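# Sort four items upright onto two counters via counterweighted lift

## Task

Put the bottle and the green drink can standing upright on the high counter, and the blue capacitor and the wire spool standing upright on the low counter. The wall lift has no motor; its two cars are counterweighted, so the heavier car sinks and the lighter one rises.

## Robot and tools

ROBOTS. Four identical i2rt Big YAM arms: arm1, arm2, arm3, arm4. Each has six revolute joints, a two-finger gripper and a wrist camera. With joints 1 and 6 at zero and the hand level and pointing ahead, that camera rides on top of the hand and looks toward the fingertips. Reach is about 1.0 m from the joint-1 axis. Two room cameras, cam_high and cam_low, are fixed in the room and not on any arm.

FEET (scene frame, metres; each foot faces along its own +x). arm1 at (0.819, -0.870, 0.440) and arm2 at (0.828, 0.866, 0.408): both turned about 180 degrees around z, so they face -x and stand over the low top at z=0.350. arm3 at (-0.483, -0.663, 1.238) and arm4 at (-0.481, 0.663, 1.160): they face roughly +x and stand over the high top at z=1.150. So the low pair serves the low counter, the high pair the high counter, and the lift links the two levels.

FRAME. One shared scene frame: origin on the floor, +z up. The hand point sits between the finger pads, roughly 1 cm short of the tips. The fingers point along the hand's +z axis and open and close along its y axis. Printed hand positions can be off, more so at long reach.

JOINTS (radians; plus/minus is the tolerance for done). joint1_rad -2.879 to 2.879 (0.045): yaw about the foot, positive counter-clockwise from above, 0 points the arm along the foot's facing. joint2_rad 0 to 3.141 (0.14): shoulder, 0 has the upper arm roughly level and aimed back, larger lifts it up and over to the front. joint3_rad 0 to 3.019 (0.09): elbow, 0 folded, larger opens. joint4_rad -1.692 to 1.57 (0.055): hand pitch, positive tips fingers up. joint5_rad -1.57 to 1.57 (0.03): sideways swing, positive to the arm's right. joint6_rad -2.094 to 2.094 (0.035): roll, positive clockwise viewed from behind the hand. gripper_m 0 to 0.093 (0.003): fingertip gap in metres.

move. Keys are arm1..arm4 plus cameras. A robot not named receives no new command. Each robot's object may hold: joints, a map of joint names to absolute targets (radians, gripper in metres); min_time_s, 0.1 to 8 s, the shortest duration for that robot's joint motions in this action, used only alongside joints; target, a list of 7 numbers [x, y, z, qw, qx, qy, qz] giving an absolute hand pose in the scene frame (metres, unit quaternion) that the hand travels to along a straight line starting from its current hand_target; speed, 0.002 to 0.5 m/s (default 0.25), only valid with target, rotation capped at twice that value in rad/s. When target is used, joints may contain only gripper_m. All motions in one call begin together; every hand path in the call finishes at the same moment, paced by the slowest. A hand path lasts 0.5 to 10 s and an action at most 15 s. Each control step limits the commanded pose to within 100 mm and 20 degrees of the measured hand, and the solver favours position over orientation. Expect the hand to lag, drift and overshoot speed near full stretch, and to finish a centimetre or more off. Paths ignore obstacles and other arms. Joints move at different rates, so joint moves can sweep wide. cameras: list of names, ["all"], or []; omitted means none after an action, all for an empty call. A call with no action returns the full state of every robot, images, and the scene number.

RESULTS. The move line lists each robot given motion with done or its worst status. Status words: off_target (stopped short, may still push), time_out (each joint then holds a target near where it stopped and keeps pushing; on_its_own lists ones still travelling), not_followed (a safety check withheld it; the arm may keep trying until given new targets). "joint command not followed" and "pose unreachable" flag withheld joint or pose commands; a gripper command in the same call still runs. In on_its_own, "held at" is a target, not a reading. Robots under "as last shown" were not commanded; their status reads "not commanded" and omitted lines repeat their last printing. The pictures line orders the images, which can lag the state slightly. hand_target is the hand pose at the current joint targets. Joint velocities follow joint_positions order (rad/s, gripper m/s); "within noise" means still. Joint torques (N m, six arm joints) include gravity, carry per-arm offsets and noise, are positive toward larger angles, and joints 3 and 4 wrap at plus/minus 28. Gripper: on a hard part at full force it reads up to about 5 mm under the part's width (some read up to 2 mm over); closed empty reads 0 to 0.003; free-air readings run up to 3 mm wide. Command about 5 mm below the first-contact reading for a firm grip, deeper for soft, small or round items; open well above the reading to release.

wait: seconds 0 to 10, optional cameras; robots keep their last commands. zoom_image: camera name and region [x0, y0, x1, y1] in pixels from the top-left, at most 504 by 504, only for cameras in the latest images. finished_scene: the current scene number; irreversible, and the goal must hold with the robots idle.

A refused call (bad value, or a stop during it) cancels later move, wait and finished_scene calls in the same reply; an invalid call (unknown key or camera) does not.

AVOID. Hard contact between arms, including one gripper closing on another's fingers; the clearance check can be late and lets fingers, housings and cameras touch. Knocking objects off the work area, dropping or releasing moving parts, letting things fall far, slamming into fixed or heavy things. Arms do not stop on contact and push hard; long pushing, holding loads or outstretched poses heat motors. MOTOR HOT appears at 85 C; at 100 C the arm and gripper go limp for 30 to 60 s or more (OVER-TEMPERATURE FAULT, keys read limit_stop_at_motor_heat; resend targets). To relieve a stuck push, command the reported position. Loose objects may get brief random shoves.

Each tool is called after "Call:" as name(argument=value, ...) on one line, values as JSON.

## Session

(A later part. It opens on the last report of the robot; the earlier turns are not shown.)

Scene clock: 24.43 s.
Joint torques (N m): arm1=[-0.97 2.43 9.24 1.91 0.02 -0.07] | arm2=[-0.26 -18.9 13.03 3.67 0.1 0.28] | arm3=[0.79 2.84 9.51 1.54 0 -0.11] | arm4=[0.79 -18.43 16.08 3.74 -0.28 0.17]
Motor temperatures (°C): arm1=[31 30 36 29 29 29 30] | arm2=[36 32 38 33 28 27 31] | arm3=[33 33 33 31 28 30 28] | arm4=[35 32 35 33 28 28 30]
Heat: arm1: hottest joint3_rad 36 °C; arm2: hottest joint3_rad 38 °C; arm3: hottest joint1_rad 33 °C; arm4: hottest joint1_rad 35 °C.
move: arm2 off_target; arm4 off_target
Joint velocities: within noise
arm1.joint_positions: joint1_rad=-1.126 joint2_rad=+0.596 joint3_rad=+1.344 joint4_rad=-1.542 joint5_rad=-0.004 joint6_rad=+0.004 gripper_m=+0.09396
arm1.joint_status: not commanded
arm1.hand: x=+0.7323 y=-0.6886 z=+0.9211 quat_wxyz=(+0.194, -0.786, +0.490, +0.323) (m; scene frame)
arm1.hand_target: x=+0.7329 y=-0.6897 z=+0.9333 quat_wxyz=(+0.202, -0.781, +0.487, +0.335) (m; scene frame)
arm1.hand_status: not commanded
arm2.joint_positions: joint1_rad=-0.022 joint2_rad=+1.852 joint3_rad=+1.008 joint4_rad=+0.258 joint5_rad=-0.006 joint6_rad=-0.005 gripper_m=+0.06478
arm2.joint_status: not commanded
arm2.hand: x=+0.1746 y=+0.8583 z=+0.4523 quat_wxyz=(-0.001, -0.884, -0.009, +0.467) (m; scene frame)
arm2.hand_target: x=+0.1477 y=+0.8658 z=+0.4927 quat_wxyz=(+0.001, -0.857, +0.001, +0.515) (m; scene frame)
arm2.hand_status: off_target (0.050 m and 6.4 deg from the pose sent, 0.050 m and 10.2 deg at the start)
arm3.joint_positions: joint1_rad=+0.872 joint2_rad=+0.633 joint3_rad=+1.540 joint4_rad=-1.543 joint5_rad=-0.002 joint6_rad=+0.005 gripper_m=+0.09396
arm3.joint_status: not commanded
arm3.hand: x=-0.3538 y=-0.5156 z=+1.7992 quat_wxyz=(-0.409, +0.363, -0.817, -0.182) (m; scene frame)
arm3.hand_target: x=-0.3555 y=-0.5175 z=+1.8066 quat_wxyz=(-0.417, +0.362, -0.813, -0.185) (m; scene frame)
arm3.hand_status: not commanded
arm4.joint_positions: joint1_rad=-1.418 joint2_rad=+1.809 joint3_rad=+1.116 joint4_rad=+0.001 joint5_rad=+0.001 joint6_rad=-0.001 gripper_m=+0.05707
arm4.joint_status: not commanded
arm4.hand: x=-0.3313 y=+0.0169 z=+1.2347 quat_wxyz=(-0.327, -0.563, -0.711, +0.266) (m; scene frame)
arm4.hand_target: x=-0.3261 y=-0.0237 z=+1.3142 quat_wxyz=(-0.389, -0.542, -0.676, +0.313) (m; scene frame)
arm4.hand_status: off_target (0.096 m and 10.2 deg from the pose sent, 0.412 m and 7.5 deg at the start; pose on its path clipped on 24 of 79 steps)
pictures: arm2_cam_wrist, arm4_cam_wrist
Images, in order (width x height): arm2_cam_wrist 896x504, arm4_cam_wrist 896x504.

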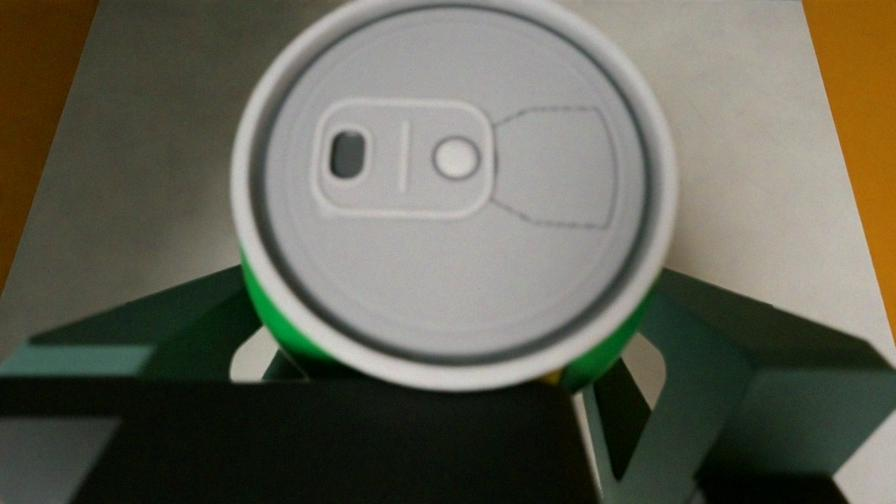

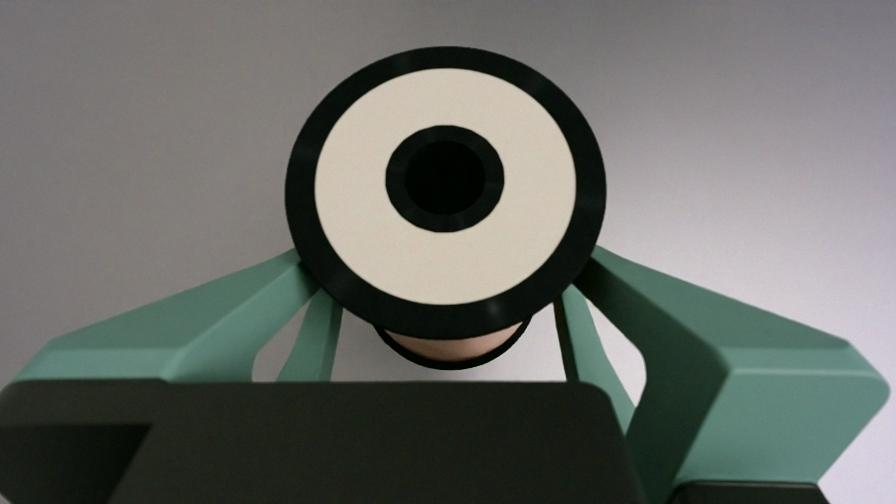

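Call:
move(arm2={"target": [0.145, 0.866, 0.456, 0.0, -0.866, 0.0, 0.5], "speed": 0.06}, arm4={"target": [-0.325, -0.025, 1.272, 0.4133, 0.5308, 0.6614, -0.3317], "speed": 0.07}, cameras=["arm2_cam_wrist", "arm4_cam_wrist"])

Scene clock: 26.17 s.
Joint torques (N m): arm1=[-1.03 2.43 9.25 1.96 0.02 -0.06] | arm2=[-0.03 -19.37 12.55 3.55 0.02 0.3] | arm3=[0.79 2.78 9.54 1.51 0 -0.11] | arm4=[1.14 -19.43 9.46 4.19 -0.2 0.19]
Motor temperatures (°C): arm1=[31 30 36 29 29 29 30] | arm2=[36 32 39 33 28 27 31] | arm3=[33 33 33 31 28 30 28] | arm4=[35 32 36 33 28 28 31]
Heat: arm1: hottest joint3_rad 36 °C; arm2: hottest joint3_rad 39 °C; arm3: hottest joint1_rad 33 °C; arm4: hottest joint3_rad 36 °C.
move: arm2 off_target; arm4 off_target
Joint velocities: within noise
arm1, arm3: as last shown
arm2.joint_positions: joint1_rad=-0.022 joint2_rad=+1.917 joint3_rad=+1.009 joint4_rad=+0.289 joint5_rad=-0.006 joint6_rad=-0.005 gripper_m=+0.06478
arm2.joint_status: not commanded
arm2.hand: x=+0.1761 y=+0.8585 z=+0.4187 quat_wxyz=(-0.001, -0.892, -0.009, +0.453) (m; scene frame)
arm2.hand_target: x=+0.1475 y=+0.8656 z=+0.4574 quat_wxyz=(+0.000, -0.866, +0.000, +0.500) (m; scene frame)
arm2.hand_status: off_target (0.049 m and 6.3 deg from the pose sent, 0.031 m and 4.5 deg at the start)
arm4.joint_positions: joint1_rad=-1.418 joint2_rad=+1.889 joint3_rad=+1.111 joint4_rad=+0.215 joint5_rad=+0.001 joint6_rad=-0.001 gripper_m=+0.05707
arm4.joint_status: not commanded
arm4.hand: x=-0.3259 y=-0.0071 z=+1.2229 quat_wxyz=(-0.372, -0.545, -0.688, +0.302) (m; scene frame)
arm4.hand_target: x=-0.3252 y=-0.0235 z=+1.2714 quat_wxyz=(-0.412, -0.531, -0.662, +0.331) (m; scene frame)
arm4.hand_status: off_target (0.052 m and 6.8 deg from the pose sent, 0.056 m and 14.2 deg at the start)
pictures: arm2_cam_wrist, arm4_cam_wrist
Images, in order (width x height): arm2_cam_wrist 896x504, arm4_cam_wrist 896x504.

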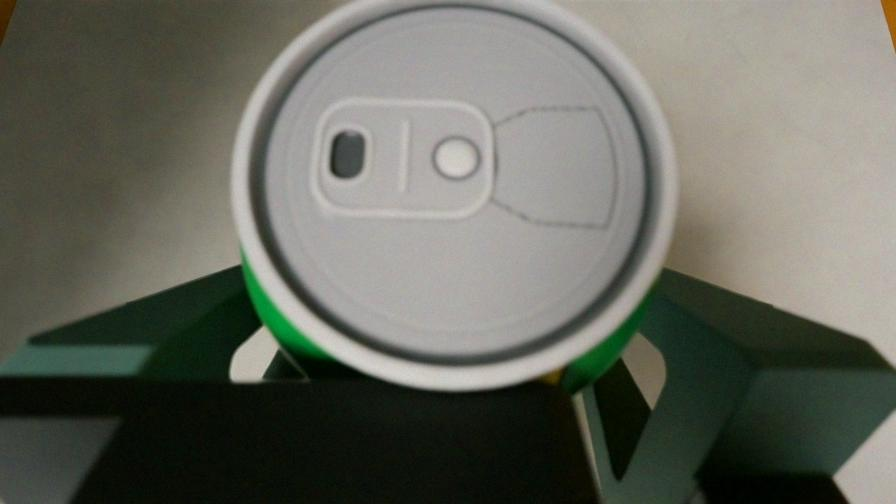

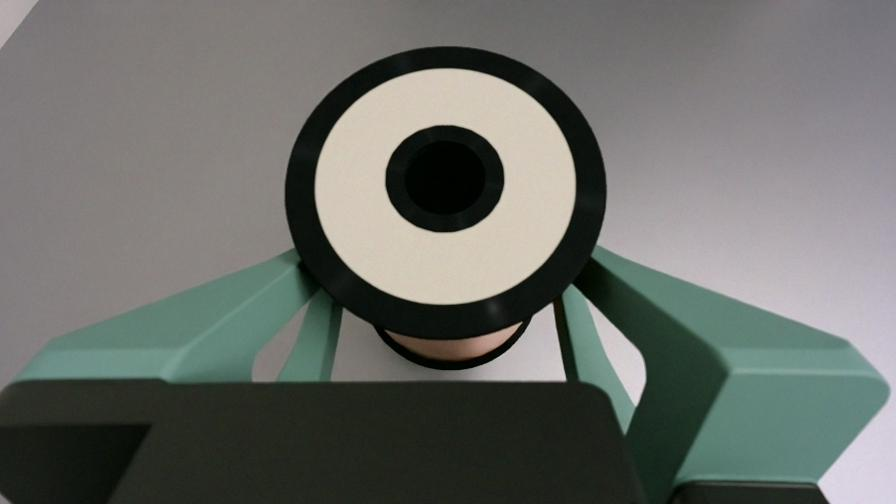

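Call:
move(arm2={"target": [0.145, 0.866, 0.447, 0.0, -0.866, 0.0, 0.5], "speed": 0.05}, arm4={"target": [-0.325, -0.025, 1.243, 0.3941, 0.5397, 0.6725, -0.3163], "speed": 0.06}, cameras=["arm2_cam_wrist", "arm4_cam_wrist"])

Scene clock: 27.50 s.
Joint torques (N m): arm1=[-1.03 2.37 9.24 1.96 0.02 -0.07] | arm2=[-0.32 -18.26 12.36 3.54 0.04 0.29] | arm3=[0.79 2.9 9.51 1.52 0 -0.11] | arm4=[1.32 -19.31 10.06 3.25 -0.28 0.21]
Motor temperatures (°C): arm1=[31 30 36 29 29 29 30] | arm2=[36 32 39 33 28 27 31] | arm3=[33 33 34 31 28 30 28] | arm4=[35 33 36 33 28 28 31]
Heat: arm1: hottest joint3_rad 36 °C; arm2: hottest joint3_rad 39 °C; arm3: hottest joint3_rad 34 °C; arm4: hottest joint3_rad 36 °C.
move: arm2 off_target; arm4 off_target
Joint velocities: within noise
arm1, arm3: as last shown
arm2.joint_positions: joint1_rad=-0.022 joint2_rad=+1.926 joint3_rad=+1.009 joint4_rad=+0.313 joint5_rad=-0.006 joint6_rad=-0.005 gripper_m=+0.06478
arm2.joint_status: not commanded
arm2.hand: x=+0.1737 y=+0.8585 z=+0.4178 quat_wxyz=(-0.001, -0.888, -0.009, +0.460) (m; scene frame)
arm2.hand_target: x=+0.1471 y=+0.8658 z=+0.4473 quat_wxyz=(+0.000, -0.866, +0.000, +0.500) (m; scene frame)
arm2.hand_status: off_target (0.042 m and 5.4 deg from the pose sent, 0.043 m and 6.3 deg at the start)
arm4.joint_positions: joint1_rad=-1.418 joint2_rad=+1.929 joint3_rad=+1.111 joint4_rad=+0.216 joint5_rad=+0.001 joint6_rad=-0.001 gripper_m=+0.05707
arm4.joint_status: not commanded
arm4.hand: x=-0.3268 y=-0.0042 z=+1.1968 quat_wxyz=(-0.359, -0.550, -0.695, +0.291) (m; scene frame)
arm4.hand_target: x=-0.3253 y=-0.0235 z=+1.2430 quat_wxyz=(-0.395, -0.540, -0.673, +0.317) (m; scene frame)
arm4.hand_status: off_target (0.051 m and 5.7 deg from the pose sent, 0.027 m and 3.6 deg at the start)
pictures: arm2_cam_wrist, arm4_cam_wrist
Images, in order (width x height): arm2_cam_wrist 896x504, arm4_cam_wrist 896x504.

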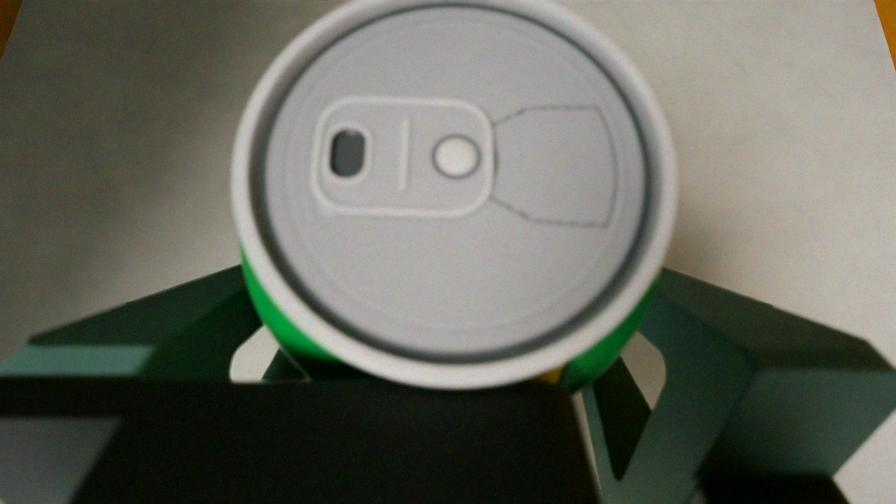

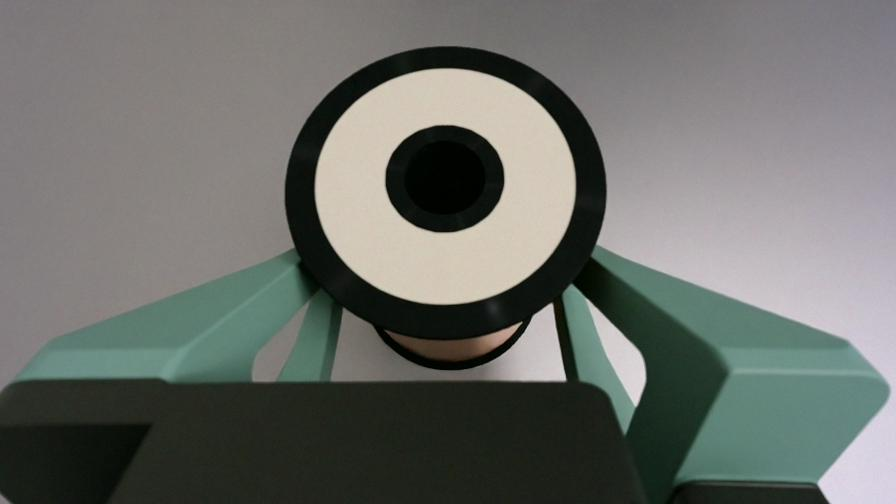

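Call:
move(arm2={"target": [0.147, 0.866, 0.437, 0.0, -0.8704, 0.0, 0.4924], "speed": 0.04}, arm4={"target": [-0.325, -0.025, 1.231, 0.3854, 0.5432, 0.6768, -0.3093], "speed": 0.05}, cameras=["arm2_cam_wrist", "arm4_cam_wrist"])

Scene clock: 28.87 s.
Joint torques (N m): arm1=[-1.08 2.49 9.24 1.94 0.02 -0.07] | arm2=[-0.09 -17.2 12.34 3.34 0.05 0.29] | arm3=[0.79 2.78 9.51 1.51 0 -0.11] | arm4=[1.08 -18.32 10.67 2.51 -0.24 0.16]
Motor temperatures (°C): arm1=[31 30 36 29 29 29 30] | arm2=[36 32 39 33 28 27 31] | arm3=[33 33 34 31 28 30 28] | arm4=[35 33 36 33 28 28 31]
Heat: arm1: hottest joint3_rad 36 °C; arm2: hottest joint3_rad 39 °C; arm3: hottest joint3_rad 34 °C; arm4: hottest joint3_rad 36 °C.
move: arm2 off_target; arm4 off_target
Joint velocities: within noise
arm1, arm3: as last shown
arm2.joint_positions: joint1_rad=-0.022 joint2_rad=+1.927 joint3_rad=+1.009 joint4_rad=+0.313 joint5_rad=-0.006 joint6_rad=-0.005 gripper_m=+0.06478
arm2.joint_status: not commanded
arm2.hand: x=+0.1739 y=+0.8585 z=+0.4169 quat_wxyz=(-0.001, -0.888, -0.009, +0.459) (m; scene frame)
arm2.hand_target: x=+0.1489 y=+0.8658 z=+0.4376 quat_wxyz=(+0.000, -0.870, +0.000, +0.492) (m; scene frame)
arm2.hand_status: off_target (0.034 m and 4.5 deg from the pose sent, 0.034 m and 4.4 deg at the start)
arm4.joint_positions: joint1_rad=-1.418 joint2_rad=+1.930 joint3_rad=+1.111 joint4_rad=+0.216 joint5_rad=+0.001 joint6_rad=+0.001 gripper_m=+0.05707
arm4.joint_status: not commanded
arm4.hand: x=-0.3268 y=-0.0041 z=+1.1958 quat_wxyz=(-0.359, -0.551, -0.695, +0.290) (m; scene frame)
arm4.hand_target: x=-0.3252 y=-0.0238 z=+1.2314 quat_wxyz=(-0.386, -0.544, -0.677, +0.310) (m; scene frame)
arm4.hand_status: off_target (0.041 m and 4.4 deg from the pose sent, 0.040 m and 4.3 deg at the start)
pictures: arm2_cam_wrist, arm4_cam_wrist
Images, in order (width x height): arm2_cam_wrist 896x504, arm4_cam_wrist 896x504.

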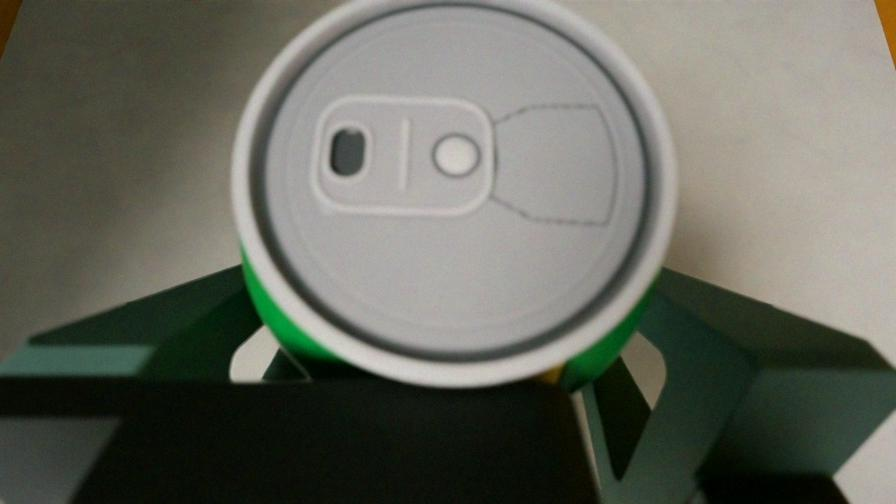

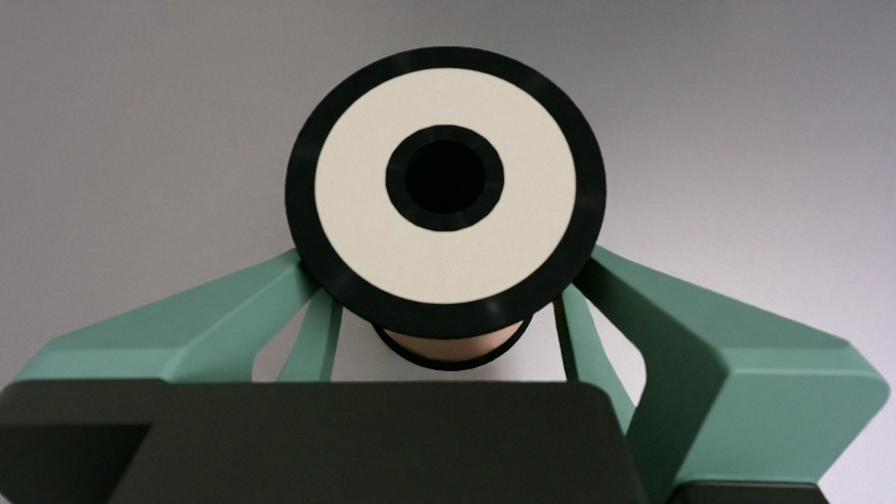

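Call:
move(arm2={"joints": {"gripper_m": 0.088}}, arm4={"target": [-0.325, -0.022, 1.221, 0.3854, 0.5432, 0.6768, -0.3093], "speed": 0.05}, cameras=["arm2_cam_wrist", "arm4_cam_wrist"])

Scene clock: 30.47 s.
Joint torques (N m): arm1=[-0.97 2.43 9.24 1.94 0.02 -0.07] | arm2=[-0.09 -17.38 12.4 2.88 0.03 0.3] | arm3=[0.79 2.84 9.52 1.51 0 -0.11] | arm4=[1.96 -17.2 9.65 3.74 -0.2 0.16]
Motor temperatures (°C): arm1=[31 30 37 29 29 29 30] | arm2=[36 32 39 33 28 27 31] | arm3=[33 33 34 31 28 30 28] | arm4=[35 33 36 33 28 28 31]
Heat: arm1: hottest joint3_rad 37 °C; arm2: hottest joint3_rad 39 °C; arm3: hottest joint3_rad 34 °C; arm4: hottest joint3_rad 36 °C.
move: arm2 done; arm4 off_target
Joint velocities: within noise
arm1, arm3: as last shown
arm2.joint_positions: joint1_rad=-0.023 joint2_rad=+1.929 joint3_rad=+1.009 joint4_rad=+0.325 joint5_rad=-0.006 joint6_rad=-0.005 gripper_m=+0.08788
arm2.joint_status: all done
arm2.hand: x=+0.1723 y=+0.8595 z=+0.4184 quat_wxyz=(-0.001, -0.886, -0.009, +0.464) (m; scene frame)
arm2.hand_target: x=+0.1488 y=+0.8666 z=+0.4378 quat_wxyz=(+0.000, -0.870, +0.001, +0.493) (m; scene frame)
arm2.hand_status: not commanded
arm4.joint_positions: joint1_rad=-1.418 joint2_rad=+1.932 joint3_rad=+1.111 joint4_rad=+0.216 joint5_rad=+0.001 joint6_rad=+0.004 gripper_m=+0.05707
arm4.joint_status: not commanded
arm4.hand: x=-0.3269 y=-0.0039 z=+1.1948 quat_wxyz=(-0.359, -0.552, -0.695, +0.289) (m; scene frame)
arm4.hand_target: x=-0.3252 y=-0.0210 z=+1.2207 quat_wxyz=(-0.386, -0.545, -0.677, +0.309) (m; scene frame)
arm4.hand_status: off_target (0.032 m and 4.5 deg from the pose sent, 0.031 m and 4.4 deg at the start)
pictures: arm2_cam_wrist, arm4_cam_wrist
Images, in order (width x height): arm2_cam_wrist 896x504, arm4_cam_wrist 896x504.

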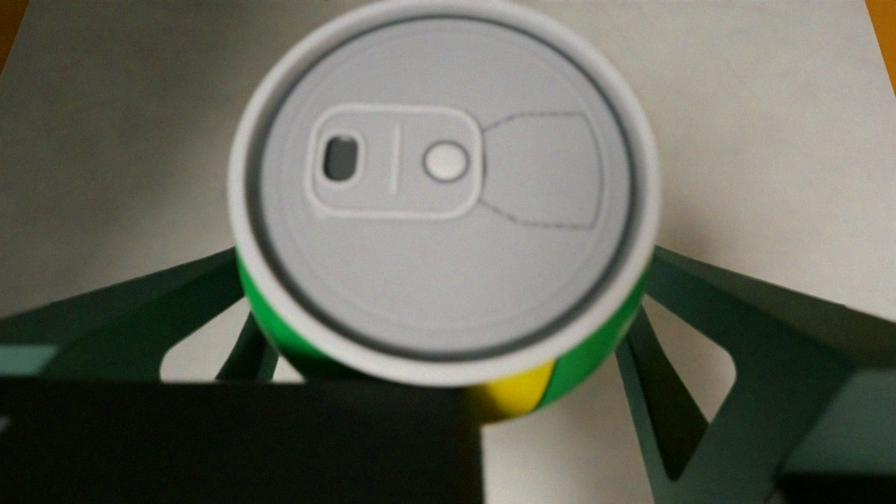

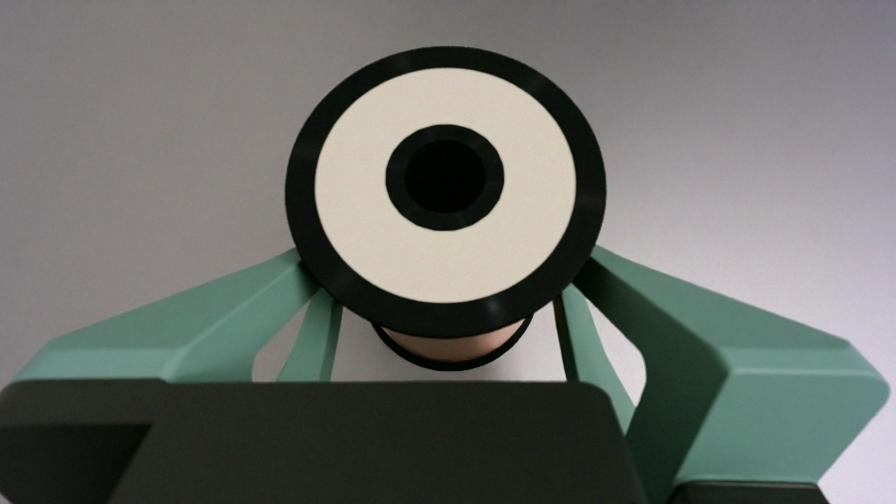

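Call:
move(arm2={"target": [0.53, 0.872, 0.665, 0.0, -0.8704, 0.0, 0.4924], "speed": 0.25}, arm4={"joints": {"gripper_m": 0.09}}, cameras=["arm2_cam_wrist", "arm4_cam_wrist"])

Scene clock: 33.40 s.
Joint torques (N m): arm1=[-1.03 2.55 9.24 1.94 0.02 -0.06] | arm2=[-0.21 0.38 15.24 1.09 -0.18 0.06] | arm3=[0.79 2.84 9.51 1.52 0 -0.11] | arm4=[0.97 -17.14 9.77 2.99 -0.19 0.22]
Motor temperatures (°C): arm1=[31 30 37 29 29 29 30] | arm2=[36 33 39 33 28 27 31] | arm3=[33 33 34 31 28 30 28] | arm4=[35 33 36 33 28 28 31]
Heat: arm1: hottest joint3_rad 37 °C; arm2: hottest joint3_rad 39 °C; arm3: hottest joint3_rad 34 °C; arm4: hottest joint3_rad 36 °C.
move: arm2 done; arm4 done
Joint velocities: within noise
arm1, arm3: as last shown
arm2.joint_positions: joint1_rad=-0.092 joint2_rad=+0.404 joint3_rad=+0.500 joint4_rad=-0.612 joint5_rad=-0.053 joint6_rad=-0.005 gripper_m=+0.08788
arm2.joint_status: not commanded
arm2.hand: x=+0.5284 y=+0.8733 z=+0.6605 quat_wxyz=(-0.004, -0.867, +0.009, +0.498) (m; scene frame)
arm2.hand_target: x=+0.5275 y=+0.8755 z=+0.6712 quat_wxyz=(+0.001, -0.866, +0.006, +0.499) (m; scene frame)
arm2.hand_status: done (0.005 m and 1.4 deg from the pose sent, 0.435 m and 3.9 deg at the start)
arm4.joint_positions: joint1_rad=-1.418 joint2_rad=+1.932 joint3_rad=+1.113 joint4_rad=+0.233 joint5_rad=+0.001 joint6_rad=+0.005 gripper_m=+0.08988
arm4.joint_status: all done
arm4.hand: x=-0.3261 y=-0.0069 z=+1.1989 quat_wxyz=(-0.365, -0.550, -0.691, +0.294) (m; scene frame)
arm4.hand_target: x=-0.3250 y=-0.0217 z=+1.2217 quat_wxyz=(-0.387, -0.545, -0.677, +0.309) (m; scene frame)
arm4.hand_status: not commanded
pictures: arm2_cam_wrist, arm4_cam_wrist
Images, in order (width x height): arm2_cam_wrist 896x504, arm4_cam_wrist 896x504.

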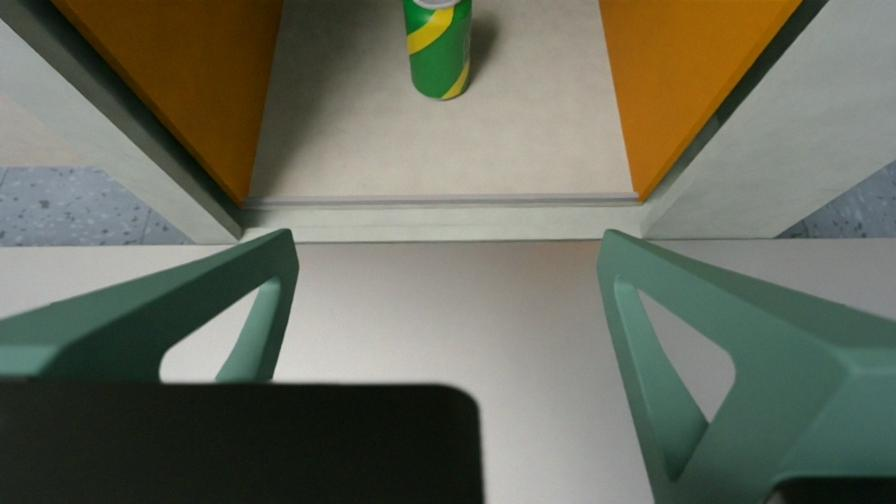

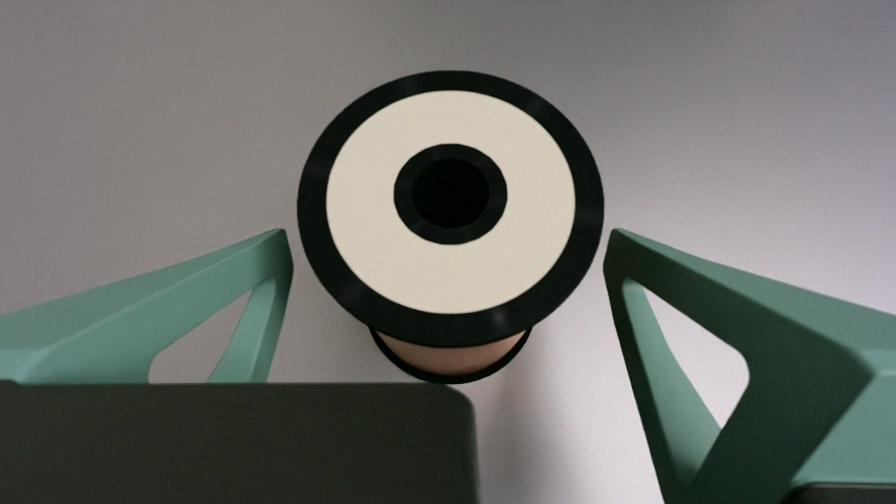

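Call:
move(arm3={"target": [-0.341, -0.125, 1.305, 0.3778, -0.5368, 0.6958, 0.2915], "speed": 0.25}, arm4={"target": [-0.375, 0.24, 1.37, 0.3854, 0.5432, 0.6768, -0.3093], "speed": 0.3}, cameras=["arm3_cam_wrist", "arm4_cam_wrist", "cam_high"])

Scene clock: 37.40 s.
Joint torques (N m): arm1=[-1.03 2.49 9.25 1.96 0.02 -0.07] | arm2=[0.09 0.32 15.21 1.1 -0.19 0.05] | arm3=[1.79 -12.04 11.15 2.55 -0.12 -0.35] | arm4=[2.2 -3.43 9.17 1.21 0.01 0.19]
Motor temperatures (°C): arm1=[31 30 37 29 29 29 30] | arm2=[36 32 40 33 28 27 31] | arm3=[33 33 35 31 28 30 28] | arm4=[35 33 36 33 28 28 30]
Heat: arm1: hottest joint3_rad 37 °C; arm2: hottest joint3_rad 40 °C; arm3: hottest joint3_rad 35 °C; arm4: hottest joint3_rad 36 °C.
move: arm3 off_target; arm4 done
Joint velocities: within noise
arm1, arm2: as last shown
arm3.joint_positions: joint1_rad=+1.337 joint2_rad=+1.624 joint3_rad=+0.686 joint4_rad=+0.292 joint5_rad=-0.003 joint6_rad=+0.017 gripper_m=+0.09396
arm3.joint_status: not commanded
arm3.hand: x=-0.3417 y=-0.1481 z=+1.2804 quat_wxyz=(-0.348, +0.539, -0.718, -0.272) (m; scene frame)
arm3.hand_target: x=-0.3438 y=-0.1270 z=+1.2998 quat_wxyz=(-0.370, +0.543, -0.696, -0.288) (m; scene frame)
arm3.hand_status: off_target (0.034 m and 4.8 deg from the pose sent, 0.630 m and 27.6 deg at the start)
arm4.joint_positions: joint1_rad=-1.404 joint2_rad=+0.981 joint3_rad=+0.602 joint4_rad=-0.129 joint5_rad=+0.018 joint6_rad=+0.005 gripper_m=+0.08988
arm4.joint_status: not commanded
arm4.hand: x=-0.3770 y=+0.2338 z=+1.3777 quat_wxyz=(-0.390, -0.537, -0.677, +0.318) (m; scene frame)
arm4.hand_target: x=-0.3754 y=+0.2379 z=+1.3714 quat_wxyz=(-0.385, -0.542, -0.679, +0.310) (m; scene frame)
arm4.hand_status: done (0.010 m and 1.3 deg from the pose sent, 0.304 m and 3.4 deg at the start)
pictures: arm3_cam_wrist, arm4_cam_wrist, cam_high
Images, in order (width x height): arm3_cam_wrist 896x504, arm4_cam_wrist 896x504, cam_high 896x504.

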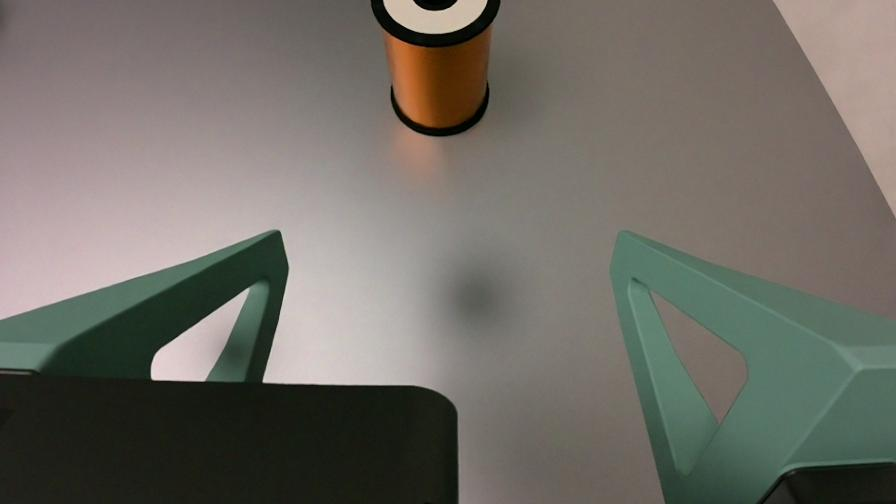

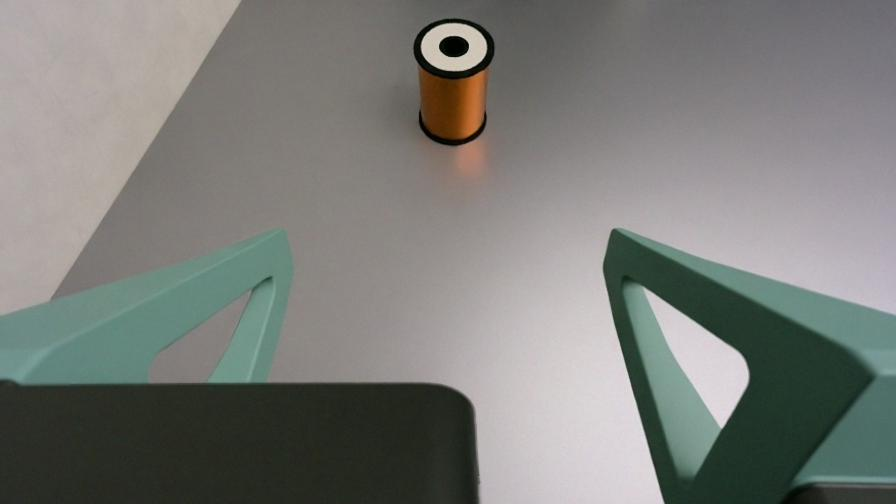

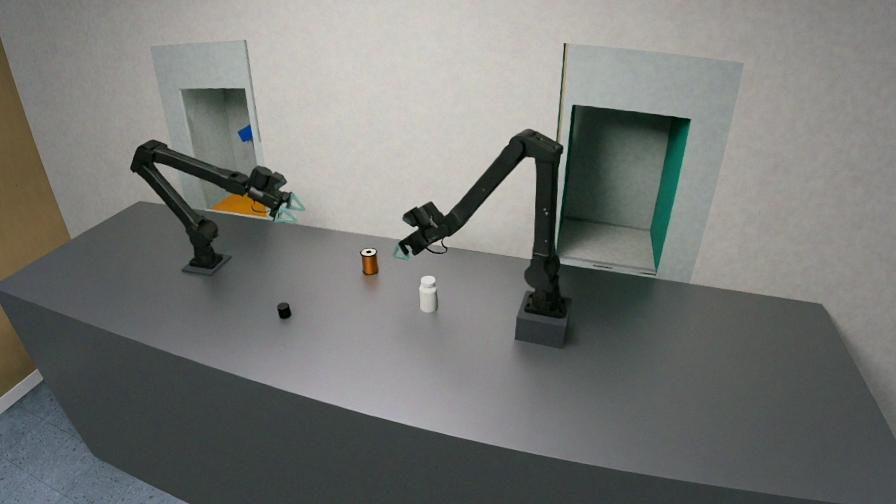

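Call:
move(arm3={"target": [-0.302, 0.018, 1.215, 0.3778, -0.5368, 0.6958, 0.2915], "speed": 0.15}, arm4={"joints": {"joint1_rad": 0.221, "joint2_rad": 0.5, "joint3_rad": 0.45, "joint4_rad": -0.57}, "min_time_s": 2.0}, cameras=["arm3_cam_wrist", "arm4_cam_wrist"])

Scene clock: 40.83 s.
Joint torques (N m): arm1=[-0.91 2.49 9.25 1.95 0.02 -0.07] | arm2=[0.15 0.44 15.23 1.11 -0.19 0.06] | arm3=[1.55 -17.14 10.99 2.22 0.06 -0.31] | arm4=[1.9 2.43 9.98 1.11 -0.09 0.19]
Motor temperatures (°C): arm1=[31 30 38 29 29 29 30] | arm2=[36 32 40 33 28 27 31] | arm3=[33 34 35 31 28 30 28] | arm4=[35 33 36 33 28 28 30]
Heat: arm1: hottest joint3_rad 38 °C; arm2: hottest joint3_rad 40 °C; arm3: hottest joint3_rad 35 °C; arm4: hottest joint3_rad 36 °C.
move: arm3 off_target; arm4 done
Joint velocities: within noise
arm1, arm2: as last shown
arm3.joint_positions: joint1_rad=+1.337 joint2_rad=+2.072 joint3_rad=+1.117 joint4_rad=+0.355 joint5_rad=-0.003 joint6_rad=+0.017 gripper_m=+0.09396
arm3.joint_status: not commanded
arm3.hand: x=-0.3008 y=+0.0007 z=+1.2093 quat_wxyz=(-0.364, +0.532, -0.709, -0.284) (m; scene frame)
arm3.hand_target: x=-0.3031 y=+0.0170 z=+1.2137 quat_wxyz=(-0.378, +0.537, -0.696, -0.291) (m; scene frame)
arm3.hand_status: off_target (0.018 m and 2.4 deg from the pose sent, 0.183 m and 4.8 deg at the start)
arm4.joint_positions: joint1_rad=+0.214 joint2_rad=+0.488 joint3_rad=+0.455 joint4_rad=-0.555 joint5_rad=+0.019 joint6_rad=+0.007 gripper_m=+0.08990
arm4.joint_status: all done
arm4.hand: x=-0.1828 y=+0.7450 z=+1.3755 quat_wxyz=(-0.463, +0.117, -0.876, -0.064) (m; scene frame)
arm4.hand_target: x=-0.1857 y=+0.7445 z=+1.3708 quat_wxyz=(-0.456, +0.113, -0.880, -0.066) (m; scene frame)
arm4.hand_status: not commanded
pictures: arm3_cam_wrist, arm4_cam_wrist
Images, in order (width x height): arm3_cam_wrist 896x504, arm4_cam_wrist 896x504.

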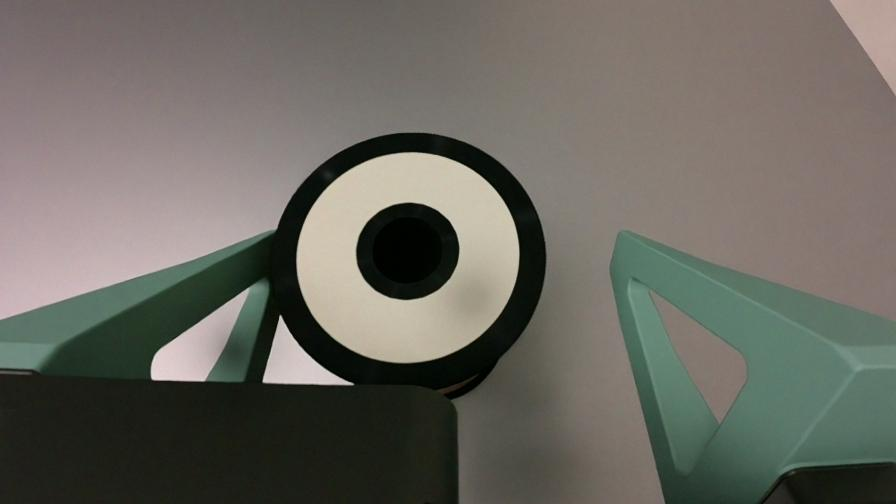

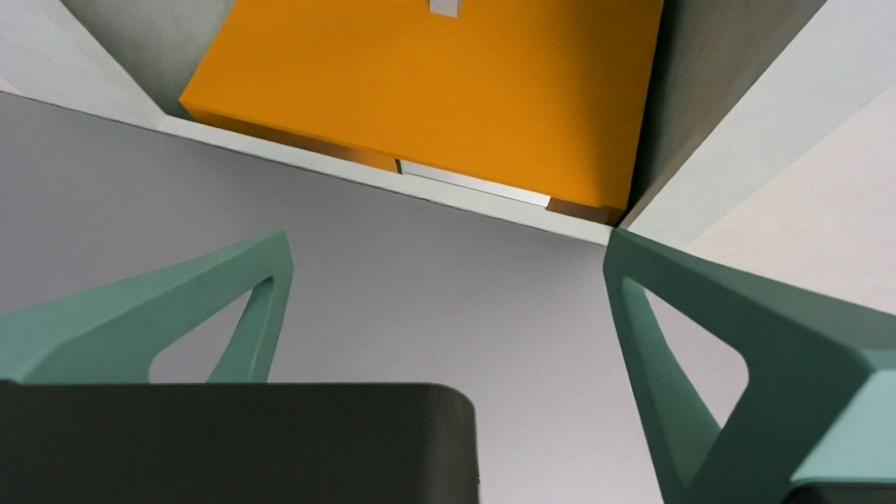

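Call:
move(arm3={"target": [-0.315, 0.020, 1.192, 0.3778, -0.5368, 0.6958, 0.2915], "speed": 0.08}, cameras=["arm3_cam_wrist"])

Scene clock: 44.83 s.
Joint torques (N m): arm1=[-1.03 2.55 9.24 1.95 0.02 -0.07] | arm2=[0.03 0.26 15.21 1.09 -0.18 0.04] | arm3=[1.2 -17.14 10.67 2.63 0.13 -0.18] | arm4=[2.02 2.49 9.91 1.22 -0.06 0.21]
Motor temperatures (°C): arm1=[31 30 38 29 29 29 30] | arm2=[36 32 40 33 28 27 30] | arm3=[33 34 35 31 28 30 28] | arm4=[35 33 37 33 28 28 30]
Heat: arm1: hottest joint3_rad 38 °C; arm2: hottest joint3_rad 40 °C; arm3: hottest joint3_rad 35 °C; arm4: hottest joint3_rad 37 °C.
move: arm3 off_target
Joint velocities: within noise
arm1.joint_positions: joint1_rad=-1.126 joint2_rad=+0.596 joint3_rad=+1.344 joint4_rad=-1.542 joint5_rad=-0.004 joint6_rad=+0.004 gripper_m=+0.09396
arm1.joint_status: not commanded
arm1.hand: x=+0.7323 y=-0.6886 z=+0.9211 quat_wxyz=(+0.194, -0.786, +0.490, +0.323) (m; scene frame)
arm1.hand_target: x=+0.7329 y=-0.6897 z=+0.9333 quat_wxyz=(+0.202, -0.781, +0.487, +0.335) (m; scene frame)
arm1.hand_status: not commanded
arm2: as last shown
arm3.joint_positions: joint1_rad=+1.357 joint2_rad=+2.116 joint3_rad=+1.117 joint4_rad=+0.390 joint5_rad=+0.012 joint6_rad=+0.017 gripper_m=+0.09396
arm3.joint_status: not commanded
arm3.hand: x=-0.3121 y=+0.0011 z=+1.1869 quat_wxyz=(-0.363, +0.538, -0.708, -0.280) (m; scene frame)
arm3.hand_target: x=-0.3154 y=+0.0187 z=+1.1918 quat_wxyz=(-0.377, +0.537, -0.696, -0.292) (m; scene frame)
arm3.hand_status: off_target (0.020 m and 2.6 deg from the pose sent, 0.030 m and 2.4 deg at the start)
arm4.joint_positions: joint1_rad=+0.209 joint2_rad=+0.488 joint3_rad=+0.455 joint4_rad=-0.555 joint5_rad=+0.022 joint6_rad=+0.007 gripper_m=+0.08990
arm4.joint_status: not commanded
arm4.hand: x=-0.1823 y=+0.7431 z=+1.3755 quat_wxyz=(-0.464, +0.115, -0.876, -0.062) (m; scene frame)
arm4.hand_target: x=-0.1852 y=+0.7427 z=+1.3708 quat_wxyz=(-0.457, +0.111, -0.880, -0.064) (m; scene frame)
arm4.hand_status: not commanded
pictures: arm3_cam_wrist
Images, in order (width x height): arm3_cam_wrist 896x504.

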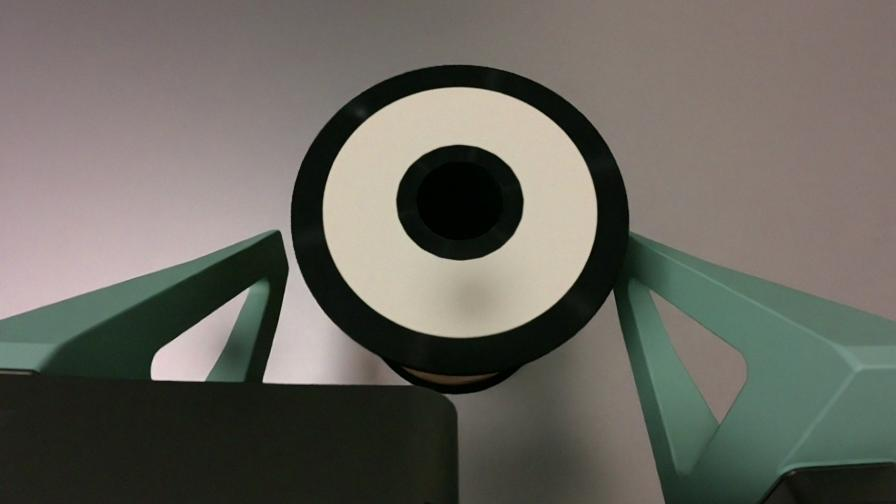

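Call:
move(arm3={"joints": {"gripper_m": 0.042}}, cameras=["arm3_cam_wrist"])

Call:
move(arm3={"target": [-0.317, 0.005, 1.31, 0.3778, -0.5368, 0.6958, 0.2915], "speed": 0.15}, cameras=["arm3_cam_wrist"])

Scene clock: 45.70 s.
Joint torques (N m): arm1=[-0.91 2.43 9.25 1.95 0.02 -0.07] | arm2=[0.15 0.44 15.19 1.1 -0.18 0.04] | arm3=[1.67 -17.14 10.66 2.65 0.11 -0.18] | arm4=[1.49 1.85 10.03 1.01 -0.08 0.19]
Motor temperatures (°C): arm1=[31 30 38 29 29 29 30] | arm2=[36 32 40 33 28 27 30] | arm3=[33 34 35 31 28 30 28] | arm4=[35 33 37 33 28 28 30]
Heat: arm1: hottest joint3_rad 38 °C; arm2: hottest joint3_rad 40 °C; arm3: hottest joint3_rad 35 °C; arm4: hottest joint3_rad 37 °C.
move: arm3 off_target
Joint velocities: within noise
arm1, arm2, arm4: as last shown
arm3.joint_positions: joint1_rad=+1.357 joint2_rad=+2.116 joint3_rad=+1.117 joint4_rad=+0.390 joint5_rad=+0.018 joint6_rad=+0.015 gripper_m=+0.05709
arm3.joint_status: gripper_m off_target (ended at +0.05712, target +0.04200)
arm3.hand: x=-0.3111 y=+0.0008 z=+1.1870 quat_wxyz=(-0.365, +0.537, -0.708, -0.278) (m; scene frame)
arm3.hand_target: x=-0.3145 y=+0.0185 z=+1.1918 quat_wxyz=(-0.379, +0.537, -0.696, -0.290) (m; scene frame)
arm3.hand_status: not commanded
pictures: arm3_cam_wrist
Images, in order (width x height): arm3_cam_wrist 896x504.

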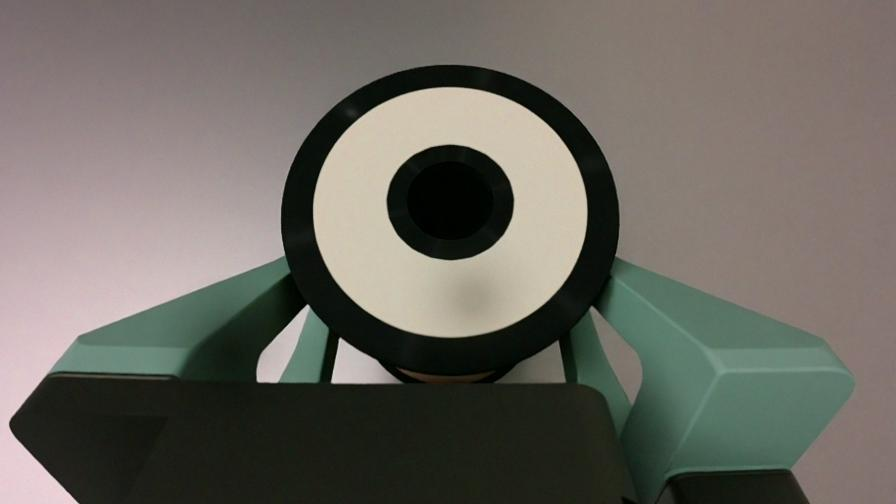

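Scene clock: 47.20 s.
Joint torques (N m): arm1=[-1.03 2.61 9.24 1.94 0.01 -0.06] | arm2=[0.15 0.38 15.23 1.11 -0.2 0.06] | arm3=[1.44 -20.84 10.8 1.39 -0.11 -0.17] | arm4=[2.37 2.55 9.92 1.17 -0.07 0.18]
Motor temperatures (°C): arm1=[31 30 38 29 29 29 30] | arm2=[36 32 41 32 28 27 30] | arm3=[33 35 36 31 28 30 28] | arm4=[35 33 37 33 28 28 30]
Heat: arm1: hottest joint3_rad 38 °C; arm2: hottest joint3_rad 41 °C; arm3: hottest joint3_rad 36 °C; arm4: hottest joint3_rad 37 °C.
move: arm3 off_target
Joint velocities: within noise
arm1, arm2, arm4: as last shown
arm3.joint_positions: joint1_rad=+1.357 joint2_rad=+1.906 joint3_rad=+1.104 joint4_rad=+0.183 joint5_rad=+0.012 joint6_rad=+0.015 gripper_m=+0.05709
arm3.joint_status: not commanded
arm3.hand: x=-0.3139 y=-0.0058 z=+1.2788 quat_wxyz=(-0.360, +0.540, -0.709, -0.277) (m; scene frame)
arm3.hand_target: x=-0.3177 y=+0.0057 z=+1.3085 quat_wxyz=(-0.376, +0.538, -0.695, -0.293) (m; scene frame)
arm3.hand_status: off_target (0.033 m and 3.1 deg from the pose sent, 0.123 m and 2.6 deg at the start)
pictures: arm3_cam_wrist
Images, in order (width x height): arm3_cam_wrist 896x504.

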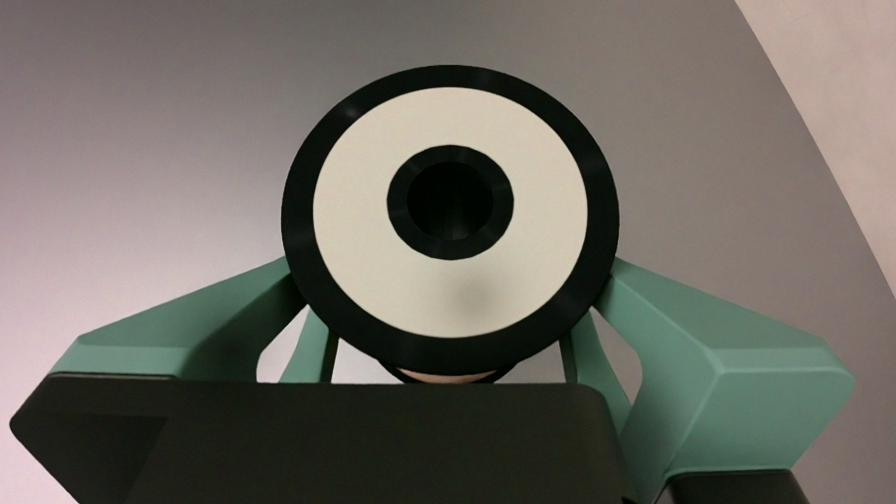

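Call:
move(arm3={"joints": {"joint1_rad": 0.75, "joint2_rad": 0.5, "joint3_rad": 0.5, "joint4_rad": -0.6}, "min_time_s": 1.7})

Call:
move(arm3={"joints": {"joint1_rad": -0.27}, "min_time_s": 1.3}, cameras=["arm3_cam_wrist", "cam_high"])

Scene clock: 50.20 s.
Joint torques (N m): arm1=[-1.03 2.37 9.22 1.94 0.02 -0.06] | arm2=[0.03 0.38 15.23 1.06 -0.19 0.05] | arm3=[0.09 -1.55 14.56 1.68 -0.07 -0.17] | arm4=[1.73 2.14 10.1 1.09 -0.07 0.2]
Motor temperatures (°C): arm1=[31 30 39 29 29 29 30] | arm2=[36 32 41 32 28 27 30] | arm3=[33 35 36 31 28 30 28] | arm4=[35 33 37 33 28 28 30]
Heat: arm1: hottest joint3_rad 39 °C; arm2: hottest joint3_rad 41 °C; arm3: hottest joint3_rad 36 °C; arm4: hottest joint3_rad 37 °C.
move: arm3 done
Joint velocities: within noise
arm1, arm2, arm4: as last shown
arm3.joint_positions: joint1_rad=+0.757 joint2_rad=+0.513 joint3_rad=+0.471 joint4_rad=-0.602 joint5_rad=+0.010 joint6_rad=+0.015 gripper_m=+0.05709
arm3.joint_status: all done
arm3.hand: x=-0.2524 y=-0.4610 z=+1.4459 quat_wxyz=(-0.416, +0.309, -0.841, -0.153) (m; scene frame)
arm3.hand_target: x=-0.2484 y=-0.4603 z=+1.4676 quat_wxyz=(-0.437, +0.305, -0.831, -0.159) (m; scene frame)
arm3.hand_status: not commanded
pictures: none

Scene clock: 51.83 s.
Joint torques (N m): arm1=[-0.97 2.55 9.24 1.94 0.02 -0.07] | arm2=[0.15 0.32 15.23 1.1 -0.19 0.05] | arm3=[0.38 -1.32 14.58 1.52 -0.02 -0.17] | arm4=[2.02 1.96 9.91 0.96 -0.08 0.19]
Motor temperatures (°C): arm1=[31 30 39 29 29 29 30] | arm2=[36 32 41 32 28 27 30] | arm3=[33 35 37 31 28 30 28] | arm4=[35 33 38 33 28 28 30]
Heat: arm1: hottest joint3_rad 39 °C; arm2: hottest joint3_rad 41 °C; arm3: hottest joint3_rad 37 °C; arm4: hottest joint3_rad 38 °C.
move: arm3 done
Joint velocities: within noise
arm1, arm2, arm4: as last shown
arm3.joint_positions: joint1_rad=-0.265 joint2_rad=+0.513 joint3_rad=+0.471 joint4_rad=-0.602 joint5_rad=+0.009 joint6_rad=+0.015 gripper_m=+0.05710
arm3.joint_status: all done
arm3.hand: x=-0.1917 y=-0.7529 z=+1.4485 quat_wxyz=(-0.441, -0.140, -0.883, +0.071) (m; scene frame)
arm3.hand_target: x=-0.1890 y=-0.7554 z=+1.4703 quat_wxyz=(-0.462, -0.138, -0.873, +0.077) (m; scene frame)
arm3.hand_status: not commanded
pictures: arm3_cam_wrist, cam_high
Images, in order (width x height): arm3_cam_wrist 896x504, cam_high 896x504.

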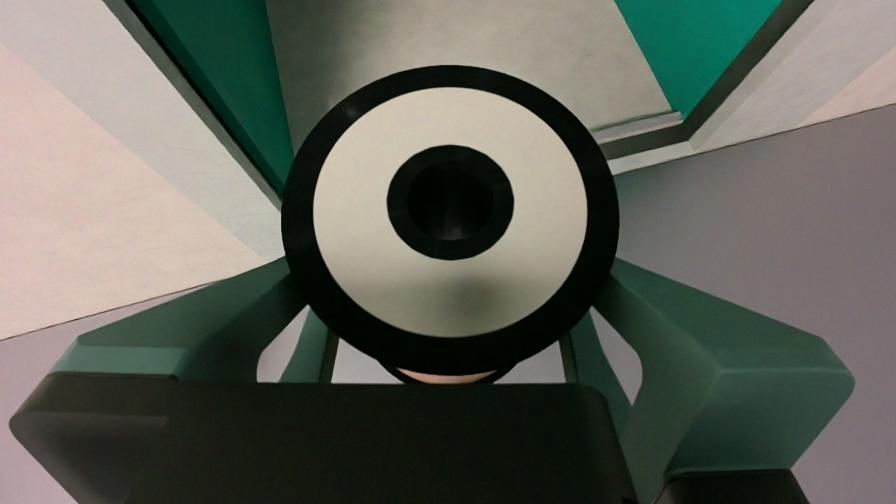

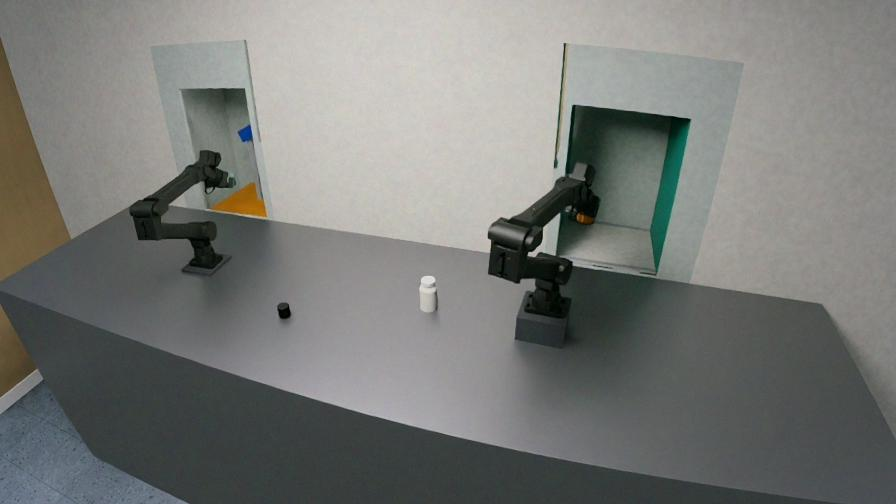

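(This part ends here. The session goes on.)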